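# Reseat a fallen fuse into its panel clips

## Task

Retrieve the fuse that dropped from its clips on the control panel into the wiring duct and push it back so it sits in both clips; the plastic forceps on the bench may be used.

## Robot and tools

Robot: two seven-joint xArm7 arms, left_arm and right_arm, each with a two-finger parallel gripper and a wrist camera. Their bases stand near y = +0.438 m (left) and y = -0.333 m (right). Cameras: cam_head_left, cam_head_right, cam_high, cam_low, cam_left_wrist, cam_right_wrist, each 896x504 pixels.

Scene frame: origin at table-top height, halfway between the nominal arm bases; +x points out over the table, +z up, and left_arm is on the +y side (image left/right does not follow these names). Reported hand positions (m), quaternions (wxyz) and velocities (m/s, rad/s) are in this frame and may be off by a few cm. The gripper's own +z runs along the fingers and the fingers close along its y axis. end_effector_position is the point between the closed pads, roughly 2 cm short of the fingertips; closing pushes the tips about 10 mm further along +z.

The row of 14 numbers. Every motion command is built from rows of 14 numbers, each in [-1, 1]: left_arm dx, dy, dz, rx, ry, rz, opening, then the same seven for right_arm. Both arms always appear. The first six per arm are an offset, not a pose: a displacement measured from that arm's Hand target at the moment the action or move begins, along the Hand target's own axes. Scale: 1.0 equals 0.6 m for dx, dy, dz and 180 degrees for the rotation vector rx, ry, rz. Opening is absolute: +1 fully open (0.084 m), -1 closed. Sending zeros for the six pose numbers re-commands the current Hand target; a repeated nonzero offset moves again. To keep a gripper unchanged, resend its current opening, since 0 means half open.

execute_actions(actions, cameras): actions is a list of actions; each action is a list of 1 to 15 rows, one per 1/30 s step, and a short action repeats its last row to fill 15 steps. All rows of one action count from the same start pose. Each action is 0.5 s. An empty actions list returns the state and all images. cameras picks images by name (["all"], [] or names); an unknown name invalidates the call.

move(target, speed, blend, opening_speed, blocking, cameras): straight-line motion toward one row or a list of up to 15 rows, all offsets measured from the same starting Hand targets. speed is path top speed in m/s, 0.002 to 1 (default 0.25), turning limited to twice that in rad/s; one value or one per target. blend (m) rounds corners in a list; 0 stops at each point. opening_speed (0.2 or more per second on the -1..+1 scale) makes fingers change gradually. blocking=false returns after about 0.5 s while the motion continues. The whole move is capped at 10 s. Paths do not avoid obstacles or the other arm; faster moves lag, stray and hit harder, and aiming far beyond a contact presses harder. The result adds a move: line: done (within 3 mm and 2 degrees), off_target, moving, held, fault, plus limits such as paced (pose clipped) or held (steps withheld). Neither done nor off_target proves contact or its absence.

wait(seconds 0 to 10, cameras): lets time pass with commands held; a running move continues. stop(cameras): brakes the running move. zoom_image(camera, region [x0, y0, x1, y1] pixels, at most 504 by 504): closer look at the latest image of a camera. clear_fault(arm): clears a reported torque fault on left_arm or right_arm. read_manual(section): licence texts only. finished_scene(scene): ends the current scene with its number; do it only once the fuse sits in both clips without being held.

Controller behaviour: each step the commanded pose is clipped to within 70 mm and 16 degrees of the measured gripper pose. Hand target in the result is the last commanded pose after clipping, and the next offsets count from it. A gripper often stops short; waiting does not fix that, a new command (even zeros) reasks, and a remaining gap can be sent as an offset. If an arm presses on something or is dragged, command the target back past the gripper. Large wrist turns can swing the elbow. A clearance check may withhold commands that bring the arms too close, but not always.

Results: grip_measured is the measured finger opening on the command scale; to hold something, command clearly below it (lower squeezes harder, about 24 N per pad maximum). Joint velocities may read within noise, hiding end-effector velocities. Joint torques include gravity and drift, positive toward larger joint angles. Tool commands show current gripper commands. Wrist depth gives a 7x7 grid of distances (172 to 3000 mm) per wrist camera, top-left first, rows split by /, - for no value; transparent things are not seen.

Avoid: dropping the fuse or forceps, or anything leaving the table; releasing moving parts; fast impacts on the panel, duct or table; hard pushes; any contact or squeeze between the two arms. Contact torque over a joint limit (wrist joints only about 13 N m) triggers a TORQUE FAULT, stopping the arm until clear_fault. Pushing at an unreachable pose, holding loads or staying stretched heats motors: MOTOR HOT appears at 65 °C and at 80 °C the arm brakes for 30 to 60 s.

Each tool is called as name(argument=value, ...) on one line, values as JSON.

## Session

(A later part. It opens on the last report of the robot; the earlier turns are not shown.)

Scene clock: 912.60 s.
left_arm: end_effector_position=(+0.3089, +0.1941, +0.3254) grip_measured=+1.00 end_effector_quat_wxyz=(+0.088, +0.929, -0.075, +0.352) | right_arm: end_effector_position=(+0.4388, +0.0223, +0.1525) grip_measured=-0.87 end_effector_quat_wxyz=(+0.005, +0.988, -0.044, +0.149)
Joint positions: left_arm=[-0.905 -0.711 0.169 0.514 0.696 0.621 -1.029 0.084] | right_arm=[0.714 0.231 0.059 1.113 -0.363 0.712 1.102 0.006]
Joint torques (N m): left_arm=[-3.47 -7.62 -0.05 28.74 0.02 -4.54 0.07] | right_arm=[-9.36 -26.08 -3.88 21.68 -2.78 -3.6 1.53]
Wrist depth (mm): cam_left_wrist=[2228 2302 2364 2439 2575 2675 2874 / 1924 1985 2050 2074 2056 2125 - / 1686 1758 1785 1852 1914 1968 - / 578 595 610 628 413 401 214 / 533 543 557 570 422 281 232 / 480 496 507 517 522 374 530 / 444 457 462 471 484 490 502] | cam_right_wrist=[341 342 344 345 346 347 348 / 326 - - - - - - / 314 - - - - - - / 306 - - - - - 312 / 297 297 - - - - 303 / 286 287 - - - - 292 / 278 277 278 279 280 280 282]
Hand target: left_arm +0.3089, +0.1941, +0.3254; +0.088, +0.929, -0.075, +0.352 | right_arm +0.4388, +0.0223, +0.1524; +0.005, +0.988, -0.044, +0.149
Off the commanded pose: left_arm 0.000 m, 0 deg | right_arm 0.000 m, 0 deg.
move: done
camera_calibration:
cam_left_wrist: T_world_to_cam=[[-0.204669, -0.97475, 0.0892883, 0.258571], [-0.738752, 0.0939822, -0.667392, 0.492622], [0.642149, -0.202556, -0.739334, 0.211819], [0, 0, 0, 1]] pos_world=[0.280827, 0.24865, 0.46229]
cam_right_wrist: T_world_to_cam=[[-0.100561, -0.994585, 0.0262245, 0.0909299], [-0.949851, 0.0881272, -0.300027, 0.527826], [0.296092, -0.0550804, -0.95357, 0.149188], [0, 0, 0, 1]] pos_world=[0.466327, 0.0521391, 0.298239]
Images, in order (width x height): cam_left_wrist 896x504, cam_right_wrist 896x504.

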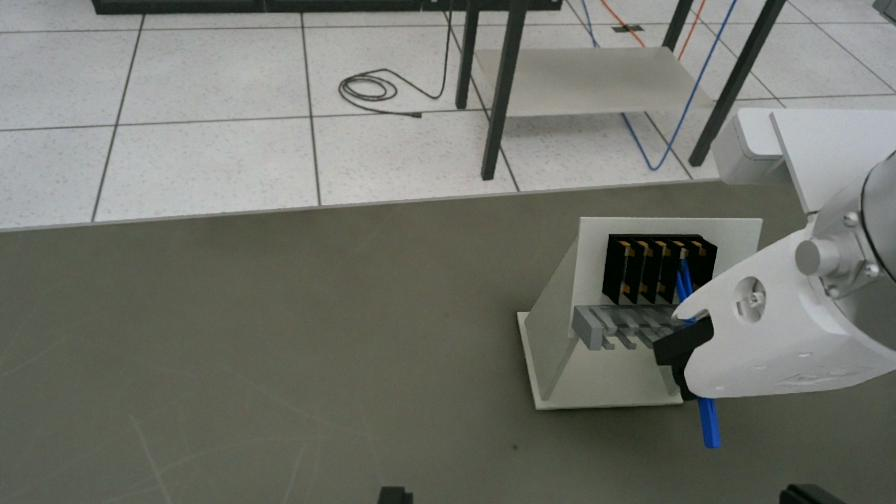

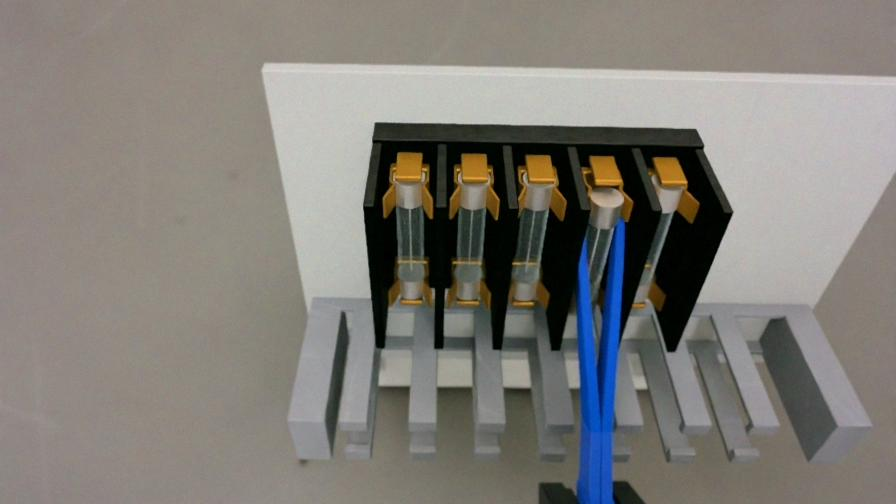

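move(target=[[0,0,0,0,0,0,1,0,0,0,0,0,0,-0.825],[0,0,0,0,0,0,1,-0.0083,-0.0002,-0.0094,0,0,0,-0.825]], speed=0.03, opening_speed=0.3, cameras=["cam_right_wrist"])

zoom_image(camera="cam_right_wrist", region=[520, 120, 700, 460])

Scene clock: 927.83 s.
left_arm: end_effector_position=(+0.3089, +0.1941, +0.3254) grip_measured=+1.00 end_effector_quat_wxyz=(+0.088, +0.929, -0.075, +0.352) | right_arm: end_effector_position=(+0.4324, +0.0230, +0.1564) grip_measured=-0.85 end_effector_quat_wxyz=(+0.005, +0.988, -0.044, +0.149)
Joint positions: left_arm=[-0.905 -0.711 0.169 0.514 0.696 0.621 -1.029 0.084] | right_arm=[0.72 0.213 0.064 1.101 -0.362 0.72 1.11 0.007]
Joint torques (N m): left_arm=[-3.56 -7.74 -0.38 28.95 0.24 -4.43 -0.18] | right_arm=[9.08 -37.84 4.29 17.4 2.74 -0.6 1.56]
Wrist depth (mm): cam_left_wrist=[2220 2294 2389 2422 2575 2595 2816 / 1935 1979 2056 2080 2056 2132 - / 1694 1763 1790 1862 1919 1974 215 / 580 596 611 628 413 405 208 / 531 543 559 570 423 285 227 / 481 495 506 514 523 515 529 / 443 456 462 473 482 493 502] | cam_right_wrist=[346 347 349 349 351 352 354 / 330 - - - - - - / 318 - - - - - 326 / 309 310 - - - - 316 / 300 301 - - - 181 306 / 290 290 - - - 293 296 / 282 283 282 286 286 284 285]
Hand target: left_arm +0.3089, +0.1941, +0.3254; +0.088, +0.929, -0.075, +0.352 | right_arm +0.4324, +0.0230, +0.1564; +0.005, +0.988, -0.044, +0.149
Off the commanded pose: left_arm 0.000 m, 0 deg | right_arm 0.000 m, 0 deg.
move: done
camera_calibration:
cam_right_wrist: T_world_to_cam=[[-0.100561, -0.994585, 0.0262245, 0.0907882], [-0.949851, 0.0881272, -0.300027, 0.522989], [0.296092, -0.0550804, -0.95357, 0.1549], [0, 0, 0, 1]] pos_world=[0.460027, 0.0527391, 0.302239]
Images, in order (width x height): cam_right_wrist 896x504.

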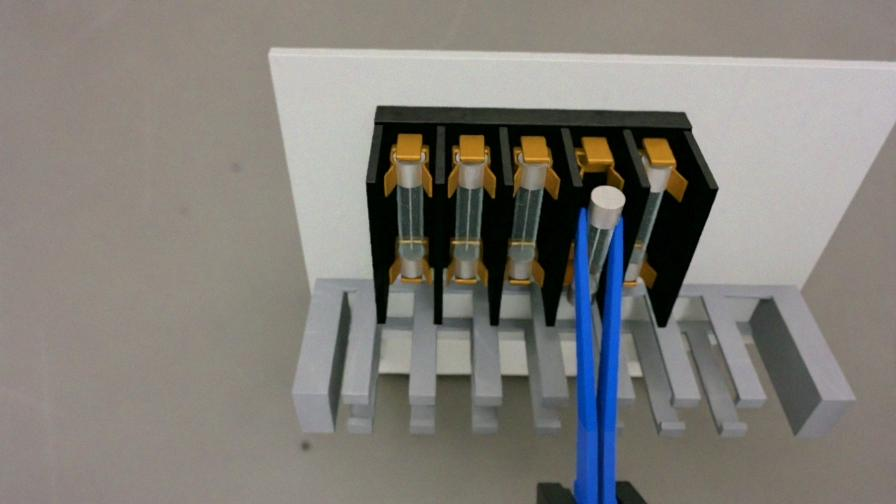

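Scaled by 1.482 from the camera's 896x504 image, which has a finer 1280x720 frame.

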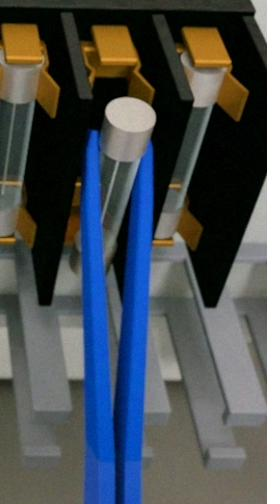

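move(target=[[0,0,0,0,0,0,1,0,0,0,0,0,0,-0.9],[0,0,0,0,0,0,1,0.0125,0.0003,0.0141,0,0,0,-0.9],[0,0,0,0,0,0,1,0.0125,0.0003,0.0141,0,0,0,-0.80]], speed=0.03, opening_speed=0.3, cameras=["cam_right_wrist"])

zoom_image(camera="cam_right_wrist", region=[520, 120, 700, 460])

Scene clock: 954.00 s.
left_arm: end_effector_position=(+0.3089, +0.1941, +0.3254) grip_measured=+1.00 end_effector_quat_wxyz=(+0.088, +0.929, -0.075, +0.352) | right_arm: end_effector_position=(+0.4421, +0.0219, +0.1505) grip_measured=-0.82 end_effector_quat_wxyz=(+0.005, +0.988, -0.044, +0.149)
Joint positions: left_arm=[-0.905 -0.711 0.169 0.514 0.696 0.621 -1.029 0.084] | right_arm=[0.711 0.24 0.057 1.119 -0.363 0.708 1.098 0.008]
Joint torques (N m): left_arm=[-3.27 -7.88 -0.34 28.96 0.39 -4.4 -0.05] | right_arm=[-6.97 -26.52 -2.09 21.71 -2.71 -3.76 -1.47]
Wrist depth (mm): cam_left_wrist=[2213 2302 2356 2457 2528 2624 2863 / 1919 2002 2032 2080 2044 2125 - / 1690 1758 1799 1862 1898 1946 214 / 579 598 610 627 413 397 218 / 531 544 557 571 422 281 234 / 481 493 505 517 521 375 536 / 444 458 461 471 483 489 503] | cam_right_wrist=[339 340 341 342 342 343 345 / 325 - - - - - - / 313 - - - - - - / 303 - - - - - 309 / 295 293 - - - - 300 / 285 286 - - - - 290 / 277 275 276 277 277 278 280]
Hand target: left_arm +0.3089, +0.1941, +0.3254; +0.088, +0.929, -0.075, +0.352 | right_arm +0.4420, +0.0220, +0.1505; +0.005, +0.988, -0.044, +0.149
Off the commanded pose: left_arm 0.000 m, 0 deg | right_arm 0.000 m, 0 deg.
move: done
camera_calibration:
cam_right_wrist: T_world_to_cam=[[-0.100685, -0.994571, 0.0262902, 0.0908525], [-0.949839, 0.0882254, -0.300037, 0.530426], [0.296089, -0.0551806, -0.953565, 0.146377], [0, 0, 0, 1]] pos_world=[0.469627, 0.0516394, 0.296339]
Images, in order (width x height): cam_right_wrist 896x504.

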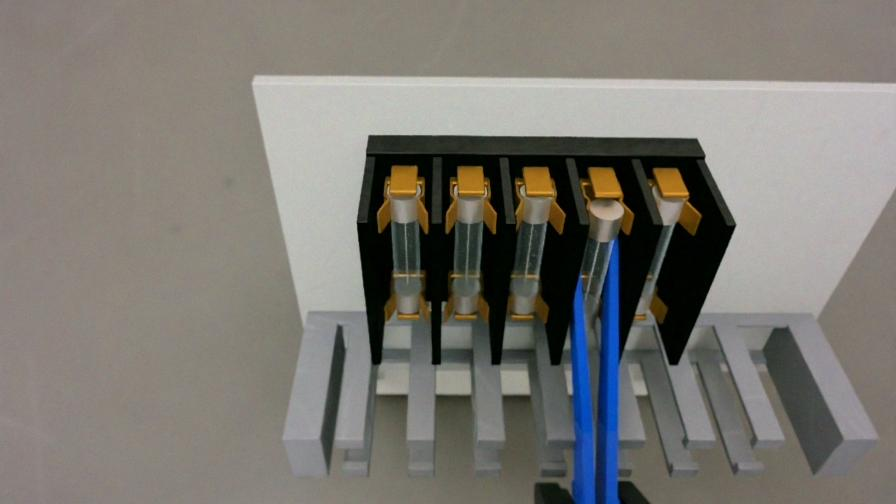

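Scaled by 1.482 from the camera's 896x504 image, which has a finer 1280x720 frame.

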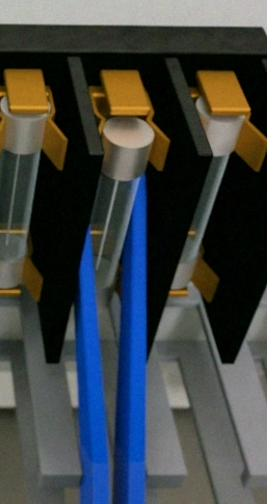

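move(target=[0,0,0,0,0,0,1,-0.0138,-0.0003,-0.0156,0,0,0,-0.80], speed=0.04, cameras=["cam_right_wrist"])

zoom_image(camera="cam_right_wrist", region=[520, 90, 700, 430])

Scene clock: 961.63 s.
left_arm: end_effector_position=(+0.3089, +0.1941, +0.3254) grip_measured=+1.00 end_effector_quat_wxyz=(+0.088, +0.929, -0.075, +0.352) | right_arm: end_effector_position=(+0.4314, +0.0231, +0.1570) grip_measured=-0.82 end_effector_quat_wxyz=(+0.005, +0.988, -0.044, +0.149)
Joint positions: left_arm=[-0.905 -0.711 0.169 0.514 0.696 0.621 -1.029 0.084] | right_arm=[0.721 0.21 0.064 1.099 -0.362 0.722 1.111 0.008]
Joint torques (N m): left_arm=[-2.99 -7.94 -0.36 28.98 0.6 -4.39 -0.12] | right_arm=[9.31 -37.51 4.41 17.37 2.78 -0.61 1.53]
Wrist depth (mm): cam_left_wrist=[2192 2302 2381 2405 2519 2614 2771 / 1935 1996 2038 2074 2044 2125 - / 1698 1754 1795 1852 1903 1974 - / 578 596 609 629 413 409 208 / 532 545 557 572 422 281 226 / 481 495 506 517 521 317 529 / 444 456 461 472 485 493 502] | cam_right_wrist=[346 348 349 350 352 353 353 / 333 - - - - - - / 319 - - - - - 326 / 310 310 - - - - 316 / 301 302 - - - 182 307 / 291 291 - - - 293 297 / 282 283 283 286 286 288 288]
Hand target: left_arm +0.3089, +0.1941, +0.3254; +0.088, +0.929, -0.075, +0.352 | right_arm +0.4314, +0.0231, +0.1570; +0.005, +0.988, -0.044, +0.149
Off the commanded pose: left_arm 0.000 m, 0 deg | right_arm 0.000 m, 0 deg.
move: done
camera_calibration:
cam_right_wrist: T_world_to_cam=[[-0.100496, -0.994589, 0.0263488, 0.0907037], [-0.949858, 0.0880274, -0.300035, 0.522221], [0.296092, -0.0551798, -0.953564, 0.155778], [0, 0, 0, 1]] pos_world=[0.459027, 0.0528389, 0.302839]
Images, in order (width x height): cam_right_wrist 896x504.

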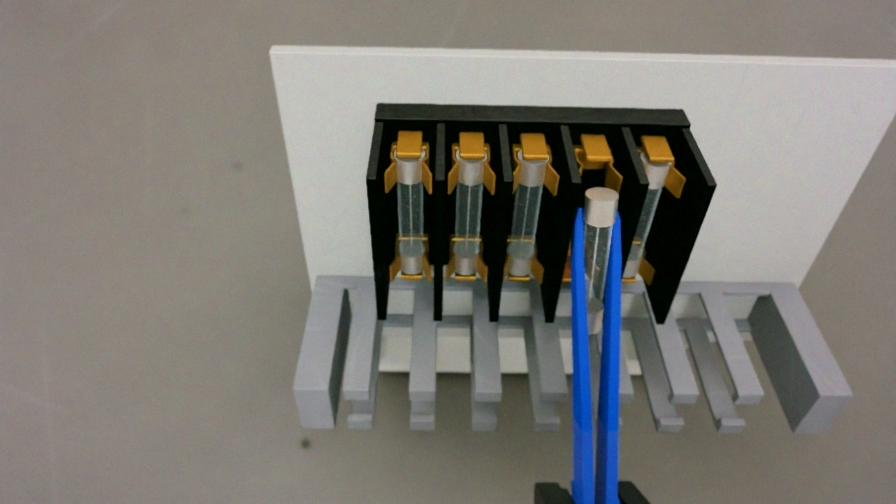

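Scaled by 1.482 from the camera's 896x504 image, which has a finer 1280x720 frame.

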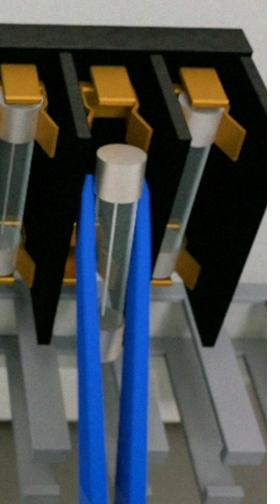

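move(target=[[0,0,0,0,0,0,1,0,0,0,0,0,0,-1],[0,0,0,0,0,0,1,0.0165,0.0004,0.0188,0,0,0,-1]], speed=0.04, opening_speed=0.5, cameras=["cam_right_wrist","cam_left_wrist"])

zoom_image(camera="cam_right_wrist", region=[520, 120, 700, 460])

zoom_image(camera="cam_left_wrist", region=[640, 220, 720, 330])

Scene clock: 1016.20 s.
left_arm: end_effector_position=(+0.3089, +0.1941, +0.3254) grip_measured=+1.00 end_effector_quat_wxyz=(+0.088, +0.929, -0.075, +0.352) | right_arm: end_effector_position=(+0.4439, +0.0218, +0.1490) grip_measured=-0.87 end_effector_quat_wxyz=(+0.005, +0.988, -0.043, +0.148)
Joint positions: left_arm=[-0.905 -0.711 0.169 0.514 0.696 0.621 -1.029 0.084] | right_arm=[0.71 0.246 0.056 1.123 -0.363 0.705 1.095 0.006]
Joint torques (N m): left_arm=[-3.25 -7.48 -0.45 28.77 0.29 -4.39 -0.07] | right_arm=[-26.37 -32.66 -18.56 32.73 -4.69 -7 -1.47]
Wrist depth (mm): cam_left_wrist=[2213 2294 2372 2448 2547 2595 2816 / 1914 1985 2050 2074 2032 2138 - / 1677 1763 1809 1867 1914 1974 213 / 578 596 611 627 413 396 220 / 531 543 559 570 422 281 234 / 481 495 507 515 522 375 536 / 444 456 462 472 483 489 502] | cam_right_wrist=[336 337 338 339 340 341 344 / 321 - - - - - - / 310 - - - - - - / 300 - - - - - 307 / 292 294 - - - - 297 / 282 284 - - - - 288 / 275 273 272 278 - 276 278]
Hand target: left_arm +0.3089, +0.1941, +0.3254; +0.088, +0.929, -0.075, +0.352 | right_arm +0.4441, +0.0218, +0.1491; +0.005, +0.988, -0.044, +0.149
Off the commanded pose: left_arm 0.000 m, 0 deg | right_arm 0.000 m, 0 deg.
move: done
camera_calibration:
cam_left_wrist: T_world_to_cam=[[-0.204669, -0.97475, 0.0892883, 0.258571], [-0.738752, 0.0939822, -0.667392, 0.492622], [0.642149, -0.202556, -0.739334, 0.211819], [0, 0, 0, 1]] pos_world=[0.280827, 0.24865, 0.46229]
cam_right_wrist: T_world_to_cam=[[-0.100128, -0.994619, 0.0266054, 0.0907319], [-0.950018, 0.0876231, -0.299648, 0.531752], [0.295704, -0.0552789, -0.953679, 0.144509], [0, 0, 0, 1]] pos_world=[0.471527, 0.0516381, 0.294739]
Images, in order (width x height): cam_left_wrist 896x504, cam_right_wrist 896x504.

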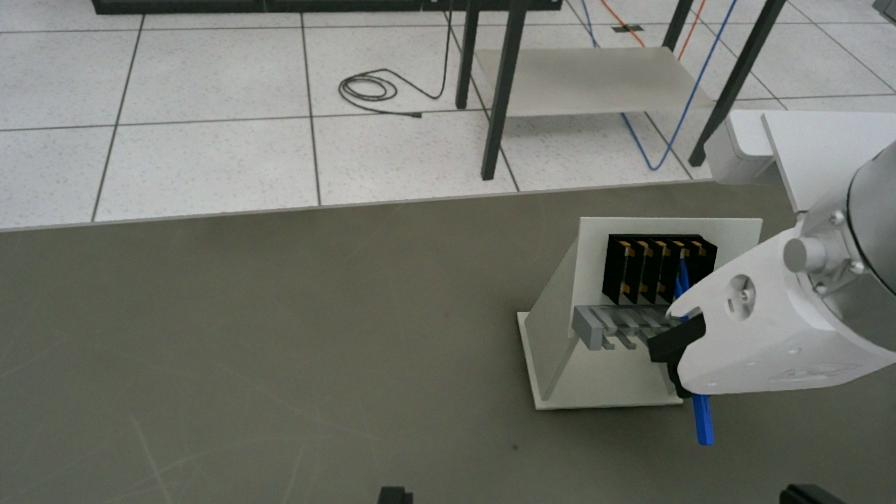

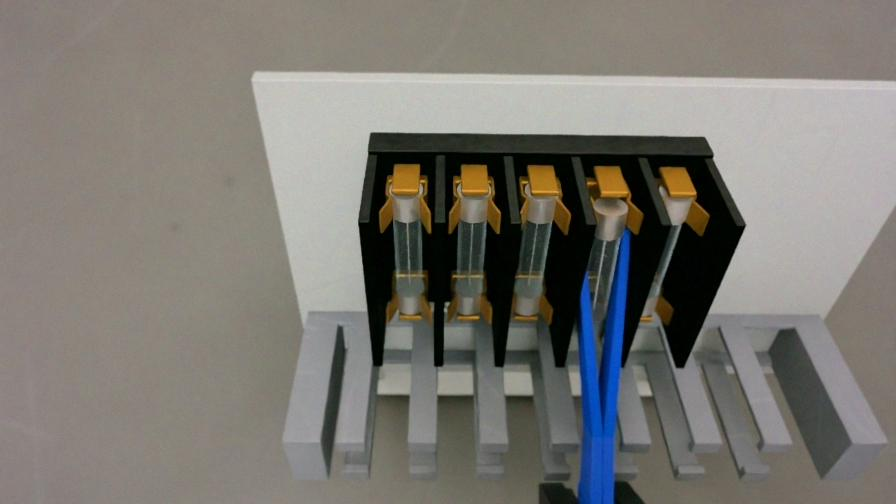

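Scaled by 1.482 from the camera's 896x504 image, which has a finer 1280x720 frame.

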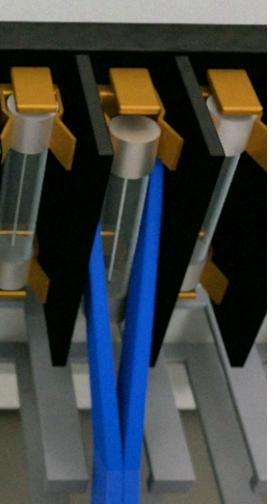

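Scaled by 4.582 from the camera's 896x504 image, which has a finer 1280x720 frame.

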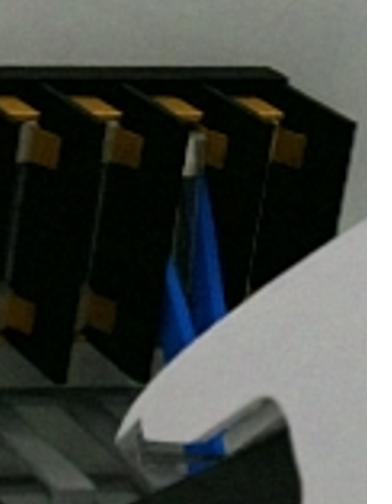

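move(target=[0,0,0,0,0,0,1,0.0033,0.0001,0.0038,0,0,0,-1], speed=0.02, cameras=["cam_right_wrist"])

zoom_image(camera="cam_right_wrist", region=[520, 120, 700, 460])

Scene clock: 1027.20 s.
left_arm: end_effector_position=(+0.3089, +0.1941, +0.3254) grip_measured=+1.00 end_effector_quat_wxyz=(+0.088, +0.929, -0.075, +0.352) | right_arm: end_effector_position=(+0.4464, +0.0216, +0.1474) grip_measured=-0.87 end_effector_quat_wxyz=(+0.005, +0.988, -0.043, +0.148)
Joint positions: left_arm=[-0.905 -0.711 0.169 0.514 0.696 0.621 -1.029 0.084] | right_arm=[0.707 0.254 0.055 1.128 -0.363 0.702 1.092 0.006]
Joint torques (N m): left_arm=[-2.96 -7.75 -0.58 28.96 0.58 -4.3 0.01] | right_arm=[-38.78 -39.17 -23.85 43.16 -9.13 -10.67 -1.64]
Wrist depth (mm): cam_left_wrist=[2213 2279 2397 2422 2566 2624 2874 / 1914 1996 2050 2074 2038 2119 - / 1694 1763 1785 1852 1908 1974 212 / 579 597 611 629 413 396 222 / 531 542 558 572 422 281 236 / 481 494 506 517 522 380 538 / 444 457 462 472 482 488 503] | cam_right_wrist=[333 334 335 336 337 338 339 / 319 - - - - - - / 307 - - - - - - / 299 - - - - - 305 / 290 288 - - - - 293 / 280 - - - - - 285 / 273 269 270 - - 273 276]
Hand target: left_arm +0.3089, +0.1941, +0.3254; +0.088, +0.929, -0.075, +0.352 | right_arm +0.4467, +0.0215, +0.1475; +0.005, +0.988, -0.044, +0.149
Off the commanded pose: left_arm 0.000 m, 0 deg | right_arm 0.000 m, 0 deg.
move: done
camera_calibration:
cam_right_wrist: T_world_to_cam=[[-0.100098, -0.994625, 0.0265008, 0.0908397], [-0.949992, 0.0876204, -0.29973, 0.533707], [0.295797, -0.055178, -0.953656, 0.142272], [0, 0, 0, 1]] pos_world=[0.474027, 0.0514381, 0.293239]
Images, in order (width x height): cam_right_wrist 896x504.

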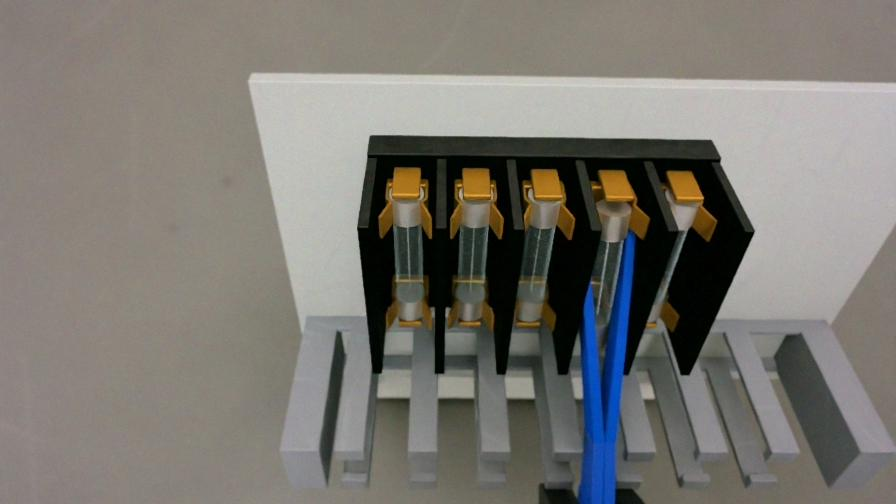

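Scaled by 1.482 from the camera's 896x504 image, which has a finer 1280x720 frame.

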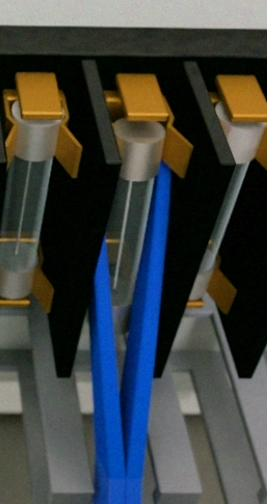

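move(target=[[0,0,0,0,0,0,1,-0.0033,0,-0.0038,0,0,0,-0.81],[0,0,0,0,0,0,1,-0.02,0,-0.0038,0,0,0,-0.81]], speed=0.03, opening_speed=0.3, cameras=["cam_right_wrist","cam_left_wrist"])

zoom_image(camera="cam_right_wrist", region=[500, 100, 700, 460])

zoom_image(camera="cam_left_wrist", region=[640, 220, 720, 330])

Scene clock: 1039.37 s.
left_arm: end_effector_position=(+0.3089, +0.1941, +0.3254) grip_measured=+1.00 end_effector_quat_wxyz=(+0.088, +0.929, -0.075, +0.352) | right_arm: end_effector_position=(+0.4346, +0.0225, +0.1462) grip_measured=-0.83 end_effector_quat_wxyz=(+0.005, +0.988, -0.044, +0.149)
Joint positions: left_arm=[-0.905 -0.711 0.169 0.514 0.696 0.621 -1.029 0.084] | right_arm=[0.718 0.232 0.06 1.096 -0.372 0.696 1.117 0.007]
Joint torques (N m): left_arm=[-2.82 -7.39 -0.4 28.83 0.62 -4.38 -0.11] | right_arm=[9.63 -37.79 4.6 16.98 -2.74 -3.76 1.55]
Wrist depth (mm): cam_left_wrist=[2220 2286 2389 2439 2575 2634 2839 / 1924 1991 2032 2087 2038 2138 - / 1690 1745 1785 1867 1903 1957 - / 581 596 610 629 413 405 216 / 531 542 558 569 423 273 224 / 481 493 506 517 520 305 528 / 443 456 462 472 484 489 503] | cam_right_wrist=[333 338 339 341 342 343 344 / 320 - - - - - - / 308 - - - - - 314 / 299 299 - - - - 305 / 290 292 - - - - 296 / 280 - - - - - 286 / 272 272 272 275 274 275 276]
Hand target: left_arm +0.3089, +0.1941, +0.3254; +0.088, +0.929, -0.075, +0.352 | right_arm +0.4346, +0.0226, +0.1462; +0.005, +0.988, -0.044, +0.149
Off the commanded pose: left_arm 0.000 m, 0 deg | right_arm 0.000 m, 0 deg.
MOTOR HOT: joint 4 (elbow) of the right arm reports 67 °C; the controller stops that arm at 80 °C. To cool a motor, set the load down, stop pushing, or move to a pose that needs little force. At that limit the right arm can sag while its brakes close.
move: done
camera_calibration:
cam_left_wrist: T_world_to_cam=[[-0.204669, -0.97475, 0.0892883, 0.258571], [-0.738752, 0.0939822, -0.667392, 0.492622], [0.642149, -0.202556, -0.739334, 0.211819], [0, 0, 0, 1]] pos_world=[0.280827, 0.24865, 0.46229]
cam_right_wrist: T_world_to_cam=[[-0.100561, -0.994585, 0.0262245, 0.0908691], [-0.949851, 0.0881272, -0.300027, 0.521959], [0.296092, -0.0550804, -0.95357, 0.14453], [0, 0, 0, 1]] pos_world=[0.462127, 0.0523391, 0.292039]
Images, in order (width x height): cam_left_wrist 896x504, cam_right_wrist 896x504.

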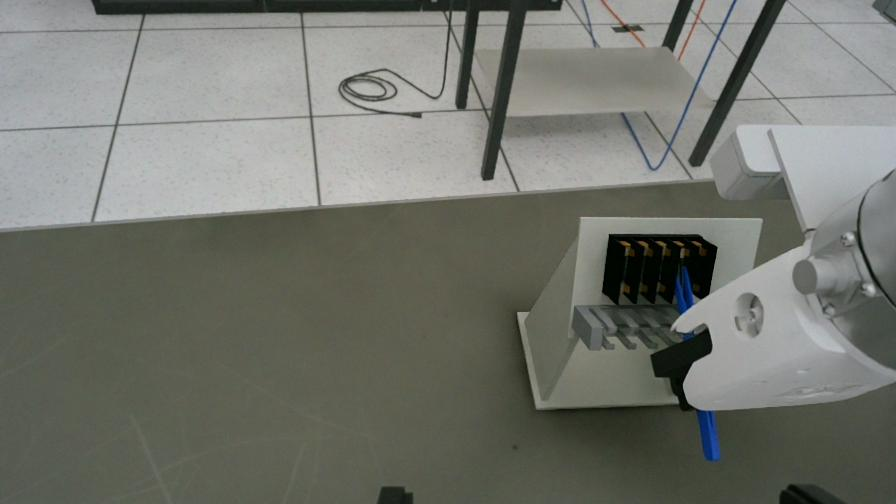

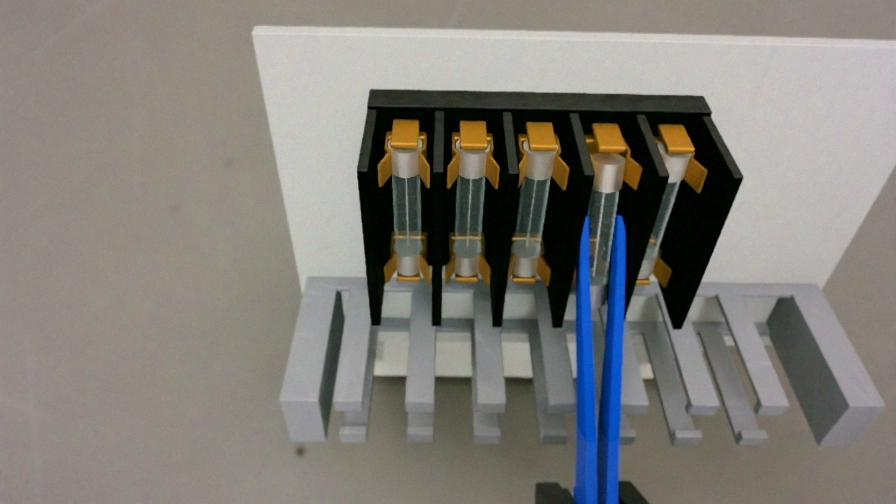

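Scaled by 1.400 from the camera's 896x504 image, which has a finer 1280x720 frame.

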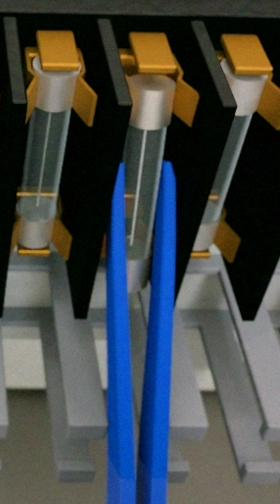

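Scaled by 4.582 from the camera's 896x504 image, which has a finer 1280x720 frame.

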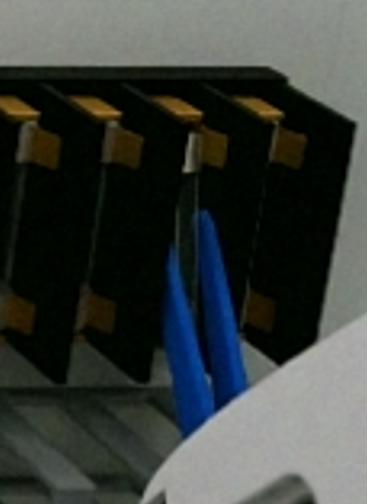

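move(target=[[0,0,0,0,0,0,1,-0.033,0,0,0,0,0,-0.81],[0,0,0,0,0,0,1,-0.077,0,-0.05,0,0,0,-0.81]], speed=0.06, blend=0.005, cameras=["cam_right_wrist","cam_left_wrist"])

zoom_image(camera="cam_right_wrist", region=[450, 80, 750, 350])

zoom_image(camera="cam_left_wrist", region=[590, 220, 750, 360])

Scene clock: 1082.43 s.
left_arm: end_effector_position=(+0.3089, +0.1941, +0.3254) grip_measured=+1.00 end_effector_quat_wxyz=(+0.088, +0.929, -0.075, +0.352) | right_arm: end_effector_position=(+0.3818, +0.0271, +0.1613) grip_measured=-0.83 end_effector_quat_wxyz=(+0.005, +0.988, -0.044, +0.149)
Joint positions: left_arm=[-0.905 -0.711 0.169 0.514 0.696 0.621 -1.029 0.084] | right_arm=[0.768 0.11 0.094 0.988 -0.376 0.731 1.2 0.007]
Joint torques (N m): left_arm=[-2.84 -7.45 -0.41 28.71 0.55 -4.36 -0.28] | right_arm=[9.3 -34.33 4.57 17.07 3.52 -0.45 1.61]
Wrist depth (mm): cam_left_wrist=[2199 2271 2389 2422 2510 2654 2771 / 1908 1974 2050 2080 2044 2138 2389 / 1698 1767 1804 1842 1898 738 773 / 577 596 613 629 413 421 687 / 531 544 558 570 422 429 - / 482 493 506 515 526 354 215 / 443 455 461 473 482 278 221] | cam_right_wrist=[351 349 - - - 175 358 / 337 338 187 - - 188 346 / 326 328 184 184 185 196 332 / 314 316 314 314 314 320 322 / 306 305 307 309 310 312 313 / 294 296 297 298 299 300 302 / 286 288 287 290 291 291 293]
Hand target: left_arm +0.3089, +0.1941, +0.3254; +0.088, +0.929, -0.075, +0.352 | right_arm +0.3818, +0.0272, +0.1613; +0.005, +0.988, -0.044, +0.149
Off the commanded pose: left_arm 0.000 m, 0 deg | right_arm 0.000 m, 0 deg.
MOTOR HOT: cleared for the motors of the right arm.
move: done
camera_calibration:
cam_left_wrist: T_world_to_cam=[[-0.204669, -0.97475, 0.0892883, 0.258571], [-0.738752, 0.0939822, -0.667392, 0.492622], [0.642149, -0.202556, -0.739334, 0.211819], [0, 0, 0, 1]] pos_world=[0.280827, 0.24865, 0.46229]
cam_right_wrist: T_world_to_cam=[[-0.10059, -0.99458, 0.0263195, 0.0897337], [-0.949849, 0.0881264, -0.300036, 0.475998], [0.29609, -0.0551802, -0.953565, 0.174696], [0, 0, 0, 1]] pos_world=[0.409427, 0.0569391, 0.307039]
Images, in order (width x height): cam_left_wrist 896x504, cam_right_wrist 896x504.

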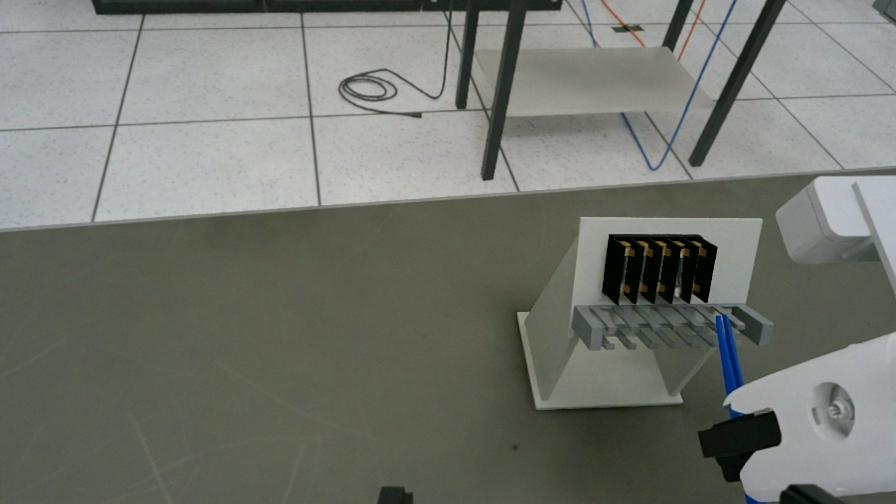

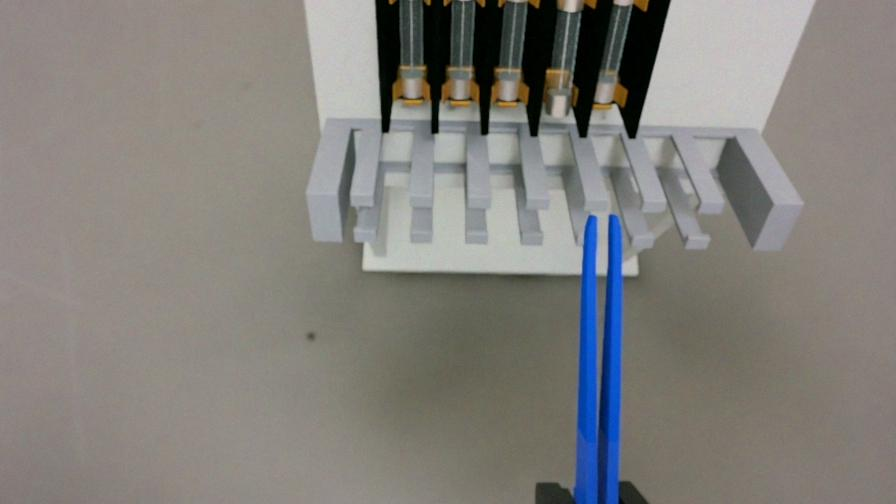

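Scaled by 1.680 from the camera's 896x504 image, which has a finer 1280x720 frame.

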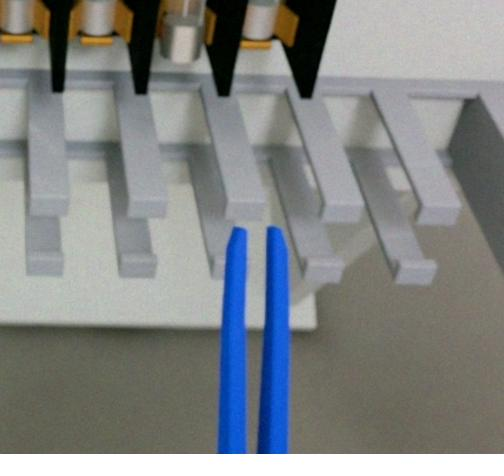

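Scaled by 3.150 from the camera's 896x504 image, which has a finer 1280x720 frame.

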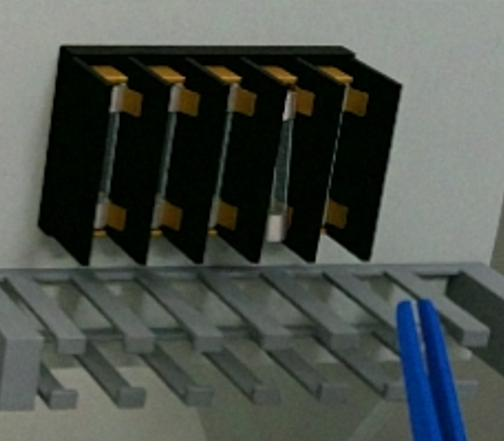

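move(target=[[0,0,0,0,0,0,1,-0.02,0,-0.05,0,0,0,-1],[0,0,0,0,0,0,1,0.0695,-0.0037,-0.0938,0,-0.27,0.0077,-1]], speed=0.15, blend=0.01, cameras=["cam_right_wrist","cam_left_wrist"])

zoom_image(camera="cam_left_wrist", region=[590, 200, 750, 340])

Scene clock: 1123.43 s.
left_arm: end_effector_position=(+0.3089, +0.1941, +0.3254) grip_measured=+1.00 end_effector_quat_wxyz=(+0.088, +0.929, -0.075, +0.352) | right_arm: end_effector_position=(+0.4052, +0.0272, +0.2273) grip_measured=-0.87 end_effector_quat_wxyz=(-0.015, +0.961, -0.053, -0.271)
Joint positions: left_arm=[-0.905 -0.711 0.169 0.514 0.696 0.621 -1.029 0.084] | right_arm=[0.526 0.592 0.094 1.913 0.301 1.745 0.702 0.006]
Joint torques (N m): left_arm=[-2.43 -6.98 -0.42 28.76 0.67 -4.37 -0.14] | right_arm=[-9.41 -34.76 5.42 22.2 4.64 0.49 1.14]
Wrist depth (mm): cam_left_wrist=[2213 2309 2364 2431 2528 - 234 / 1930 1996 2050 2080 1898 257 240 / 1690 1754 1809 1847 709 257 248 / 578 595 611 627 413 275 256 / 531 543 560 572 422 422 297 / 481 494 506 517 526 528 538 / 444 456 461 473 484 493 502] | cam_right_wrist=[289 - - - - 176 300 / 305 306 - - - 309 317 / 325 327 331 333 335 337 339 / 345 348 350 353 355 357 361 / 367 376 377 382 385 386 390 / 397 400 404 408 411 415 419 / 435 438 433 438 442 455 459]
Hand target: left_arm +0.3089, +0.1941, +0.3254; +0.088, +0.929, -0.075, +0.352 | right_arm +0.4052, +0.0272, +0.2273; -0.015, +0.961, -0.053, -0.271
Off the commanded pose: left_arm 0.000 m, 0 deg | right_arm 0.000 m, 0 deg.
move: done
camera_calibration:
cam_left_wrist: T_world_to_cam=[[-0.204669, -0.97475, 0.0892883, 0.258571], [-0.738752, 0.0939822, -0.667392, 0.492622], [0.642149, -0.202556, -0.739334, 0.211819], [0, 0, 0, 1]] pos_world=[0.280827, 0.24865, 0.46229]
cam_right_wrist: T_world_to_cam=[[-0.0975948, -0.994799, 0.029166, 0.0884566], [-0.850211, 0.0985715, 0.517132, 0.291581], [-0.517317, 0.0256722, -0.855408, 0.535961], [0, 0, 0, 1]] pos_world=[0.5338, 0.0454956, 0.3051]
Images, in order (width x height): cam_left_wrist 896x504, cam_right_wrist 896x504.

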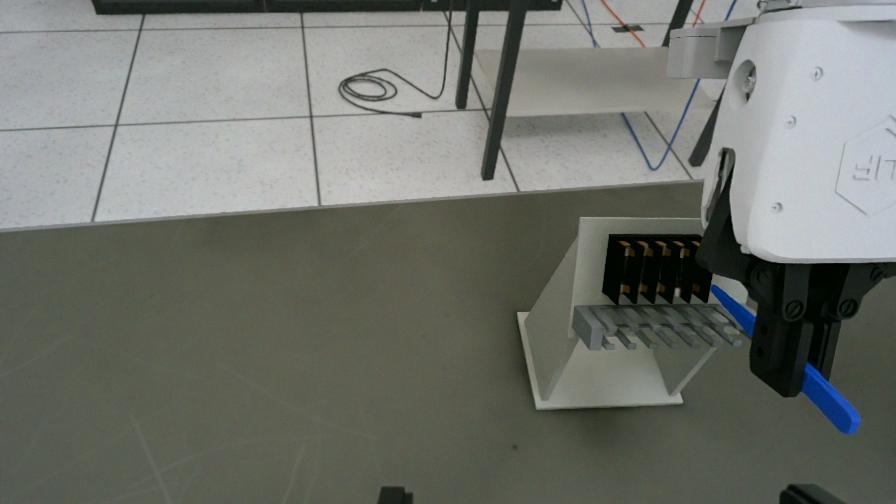

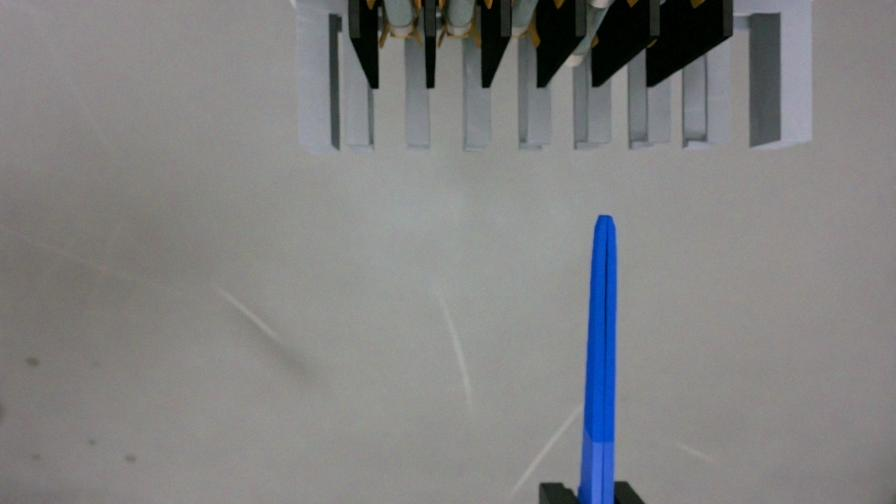

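Scaled by 3.150 from the camera's 896x504 image, which has a finer 1280x720 frame.

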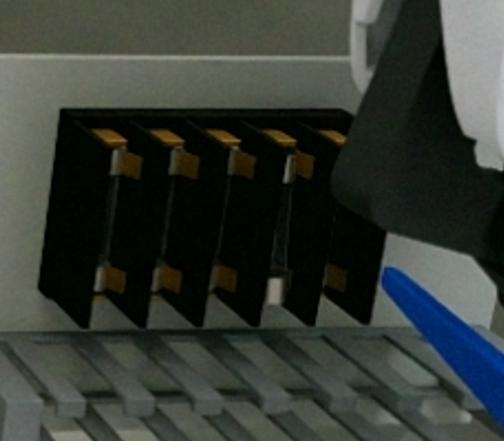

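move(target=[0,0,0,0,0,0,1,0.037,-0.0083,0,0,0,0,-1], speed=0.06, cameras=["cam_right_wrist","cam_left_wrist"])

zoom_image(camera="cam_left_wrist", region=[590, 200, 750, 340])

zoom_image(camera="cam_right_wrist", region=[450, 50, 750, 300])

Scene clock: 1172.87 s.
left_arm: end_effector_position=(+0.3089, +0.1941, +0.3254) grip_measured=+1.00 end_effector_quat_wxyz=(+0.088, +0.929, -0.075, +0.352) | right_arm: end_effector_position=(+0.4245, +0.0300, +0.2158) grip_measured=-0.87 end_effector_quat_wxyz=(-0.015, +0.961, -0.053, -0.271)
Joint positions: left_arm=[-0.905 -0.711 0.169 0.514 0.696 0.621 -1.029 0.084] | right_arm=[0.52 0.679 0.091 2.021 0.293 1.769 0.697 0.006]
Joint torques (N m): left_arm=[-2.62 -7.22 -0.46 28.88 0.67 -4.35 -0.22] | right_arm=[-9.37 -36.87 -3.02 21.77 -1.99 0.69 -1.2]
Wrist depth (mm): cam_left_wrist=[2206 2286 2397 2439 2492 259 254 / 1919 1996 2050 2068 1914 263 263 / 1706 1763 1776 1842 706 269 271 / 581 595 612 630 413 296 308 / 532 543 557 572 422 368 607 / 480 495 506 517 525 528 548 / 444 456 463 471 482 493 501] | cam_right_wrist=[283 - - - - - - / 292 - - - - - 305 / 313 - - - - 319 322 / 331 335 342 339 342 344 347 / 353 360 364 365 370 371 375 / 383 386 388 392 395 400 403 / 417 421 417 422 426 438 442]
Hand target: left_arm +0.3089, +0.1941, +0.3254; +0.088, +0.929, -0.075, +0.352 | right_arm +0.4245, +0.0300, +0.2157; -0.015, +0.961, -0.053, -0.271
Off the commanded pose: left_arm 0.000 m, 0 deg | right_arm 0.000 m, 0 deg.
move: done
camera_calibration:
cam_left_wrist: T_world_to_cam=[[-0.204669, -0.97475, 0.0892883, 0.258571], [-0.738752, 0.0939822, -0.667392, 0.492622], [0.642149, -0.202556, -0.739334, 0.211819], [0, 0, 0, 1]] pos_world=[0.280827, 0.24865, 0.46229]
cam_right_wrist: T_world_to_cam=[[-0.0975948, -0.994799, 0.029166, 0.093464], [-0.850211, 0.0985715, 0.517132, 0.313713], [-0.517317, 0.0256722, -0.855408, 0.535951], [0, 0, 0, 1]] pos_world=[0.5531, 0.0482956, 0.2935]
Images, in order (width x height): cam_left_wrist 896x504, cam_right_wrist 896x504.

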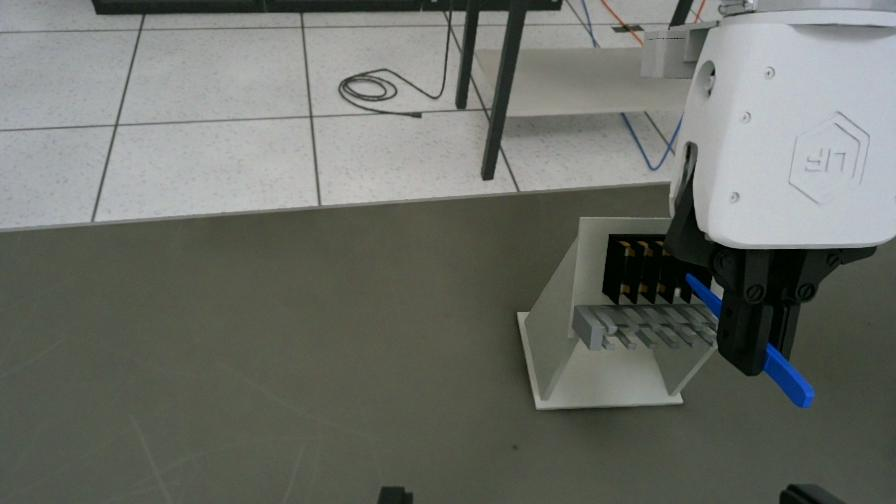

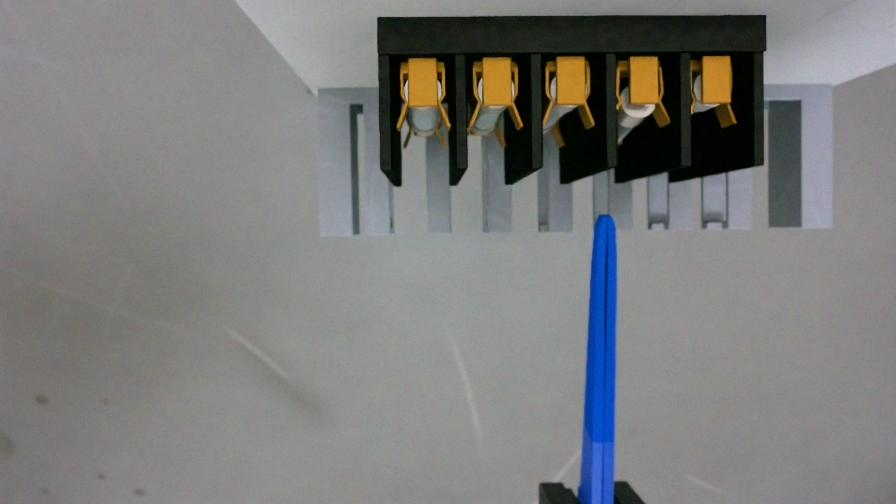

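Scaled by 3.150 from the camera's 896x504 image, which has a finer 1280x720 frame.

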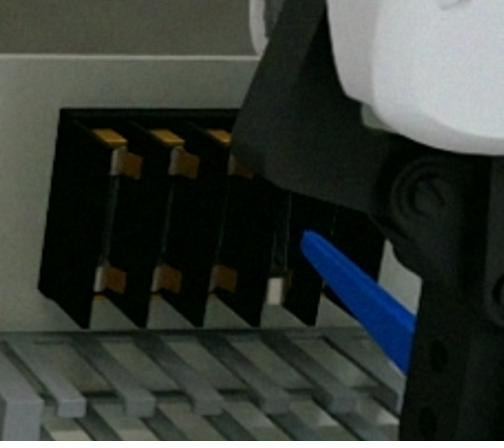

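Scaled by 1.680 from the camera's 896x504 image, which has a finer 1280x720 frame.

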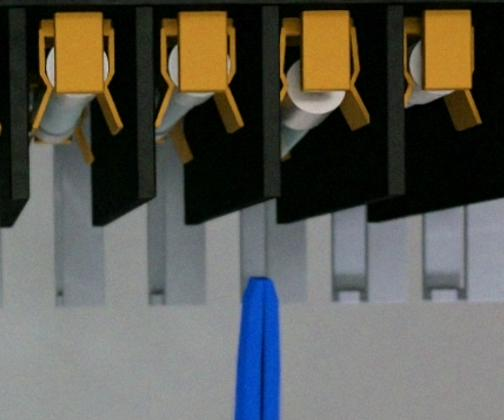

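move(target=[0,0,0,0,0,0,1,0.008,0.0035,0.028,0,0,0,-1], speed=0.06, cameras=["cam_right_wrist","cam_left_wrist"])

zoom_image(camera="cam_left_wrist", region=[590, 200, 750, 340])

zoom_image(camera="cam_right_wrist", region=[450, 50, 750, 300])

Scene clock: 1213.17 s.
left_arm: end_effector_position=(+0.3089, +0.1941, +0.3254) grip_measured=+1.00 end_effector_quat_wxyz=(+0.088, +0.929, -0.075, +0.352) | right_arm: end_effector_position=(+0.4197, +0.0284, +0.1989) grip_measured=-0.87 end_effector_quat_wxyz=(-0.015, +0.961, -0.053, -0.271)
Joint positions: left_arm=[-0.905 -0.711 0.169 0.514 0.696 0.621 -1.029 0.084] | right_arm=[0.521 0.658 0.089 1.939 0.293 1.711 0.681 0.006]
Joint torques (N m): left_arm=[-2.61 -7.03 -0.41 29.04 0.61 -4.32 -0.13] | right_arm=[9.18 -48.36 -1.89 17.03 3.52 -2.15 -1.61]
Wrist depth (mm): cam_left_wrist=[2220 2264 2364 2422 2492 268 253 / 1914 2008 2056 2068 2044 269 268 / 1698 1767 1804 1842 705 275 278 / 577 597 611 629 413 284 288 / 532 543 559 572 422 317 602 / 481 496 507 519 527 522 552 / 444 458 462 472 482 493 503] | cam_right_wrist=[- - - - - - - / 276 - - - - - 287 / 295 - - - - - 309 / 312 320 322 325 327 325 327 / 337 340 342 345 348 350 353 / 360 363 366 370 372 377 379 / 393 397 394 397 401 412 416]
Hand target: left_arm +0.3089, +0.1941, +0.3254; +0.088, +0.929, -0.075, +0.352 | right_arm +0.4196, +0.0284, +0.1989; -0.015, +0.961, -0.053, -0.271
Off the commanded pose: left_arm 0.000 m, 0 deg | right_arm 0.000 m, 0 deg.
MOTOR HOT: joint 4 (elbow) of the left arm reports 65 °C; the controller stops that arm at 80 °C. To cool a motor, set the load down, stop pushing, or move to a pose that needs little force. At that limit the left arm can sag while its brakes close.
move: done
camera_calibration:
cam_left_wrist: T_world_to_cam=[[-0.204669, -0.97475, 0.0892883, 0.258571], [-0.738752, 0.0939822, -0.667392, 0.492622], [0.642149, -0.202556, -0.739334, 0.211819], [0, 0, 0, 1]] pos_world=[0.280827, 0.24865, 0.46229]
cam_right_wrist: T_world_to_cam=[[-0.0976778, -0.99479, 0.0292045, 0.0919313], [-0.850245, 0.0986645, 0.517058, 0.318564], [-0.517246, 0.0256741, -0.855452, 0.519025], [0, 0, 0, 1]] pos_world=[0.5483, 0.0466958, 0.2766]
Images, in order (width x height): cam_left_wrist 896x504, cam_right_wrist 896x504.

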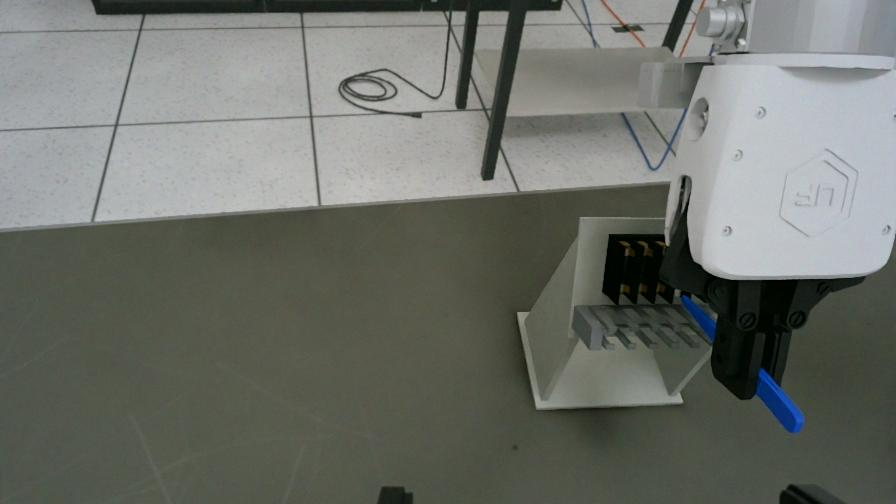

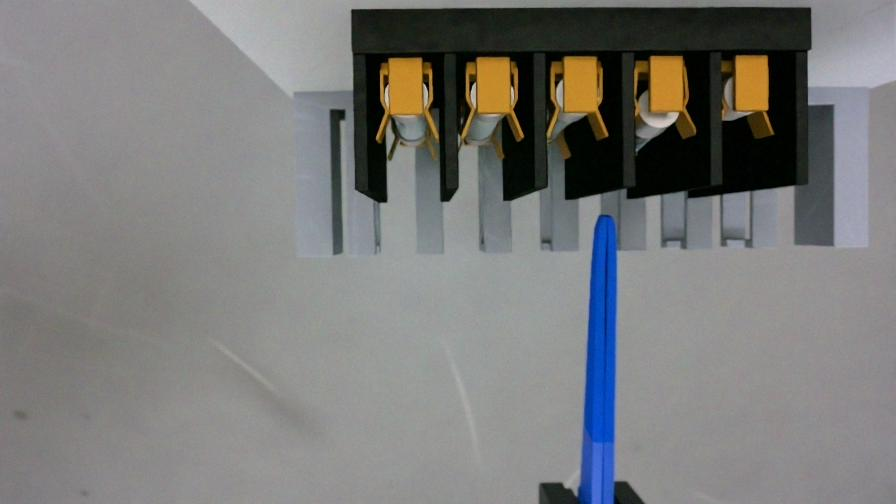

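Scaled by 3.150 from the camera's 896x504 image, which has a finer 1280x720 frame.

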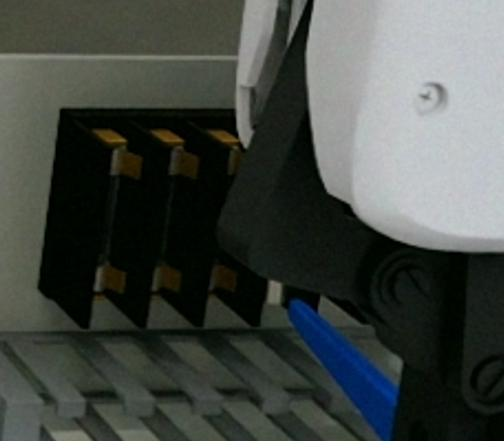

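Scaled by 1.680 from the camera's 896x504 image, which has a finer 1280x720 frame.

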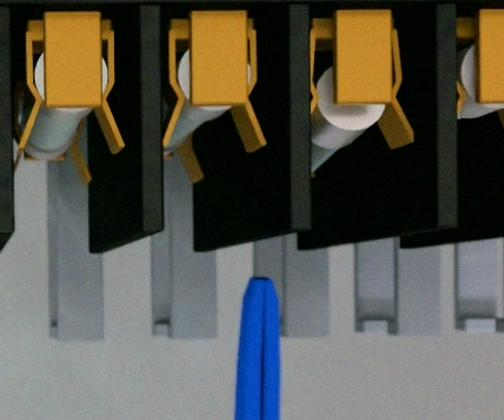

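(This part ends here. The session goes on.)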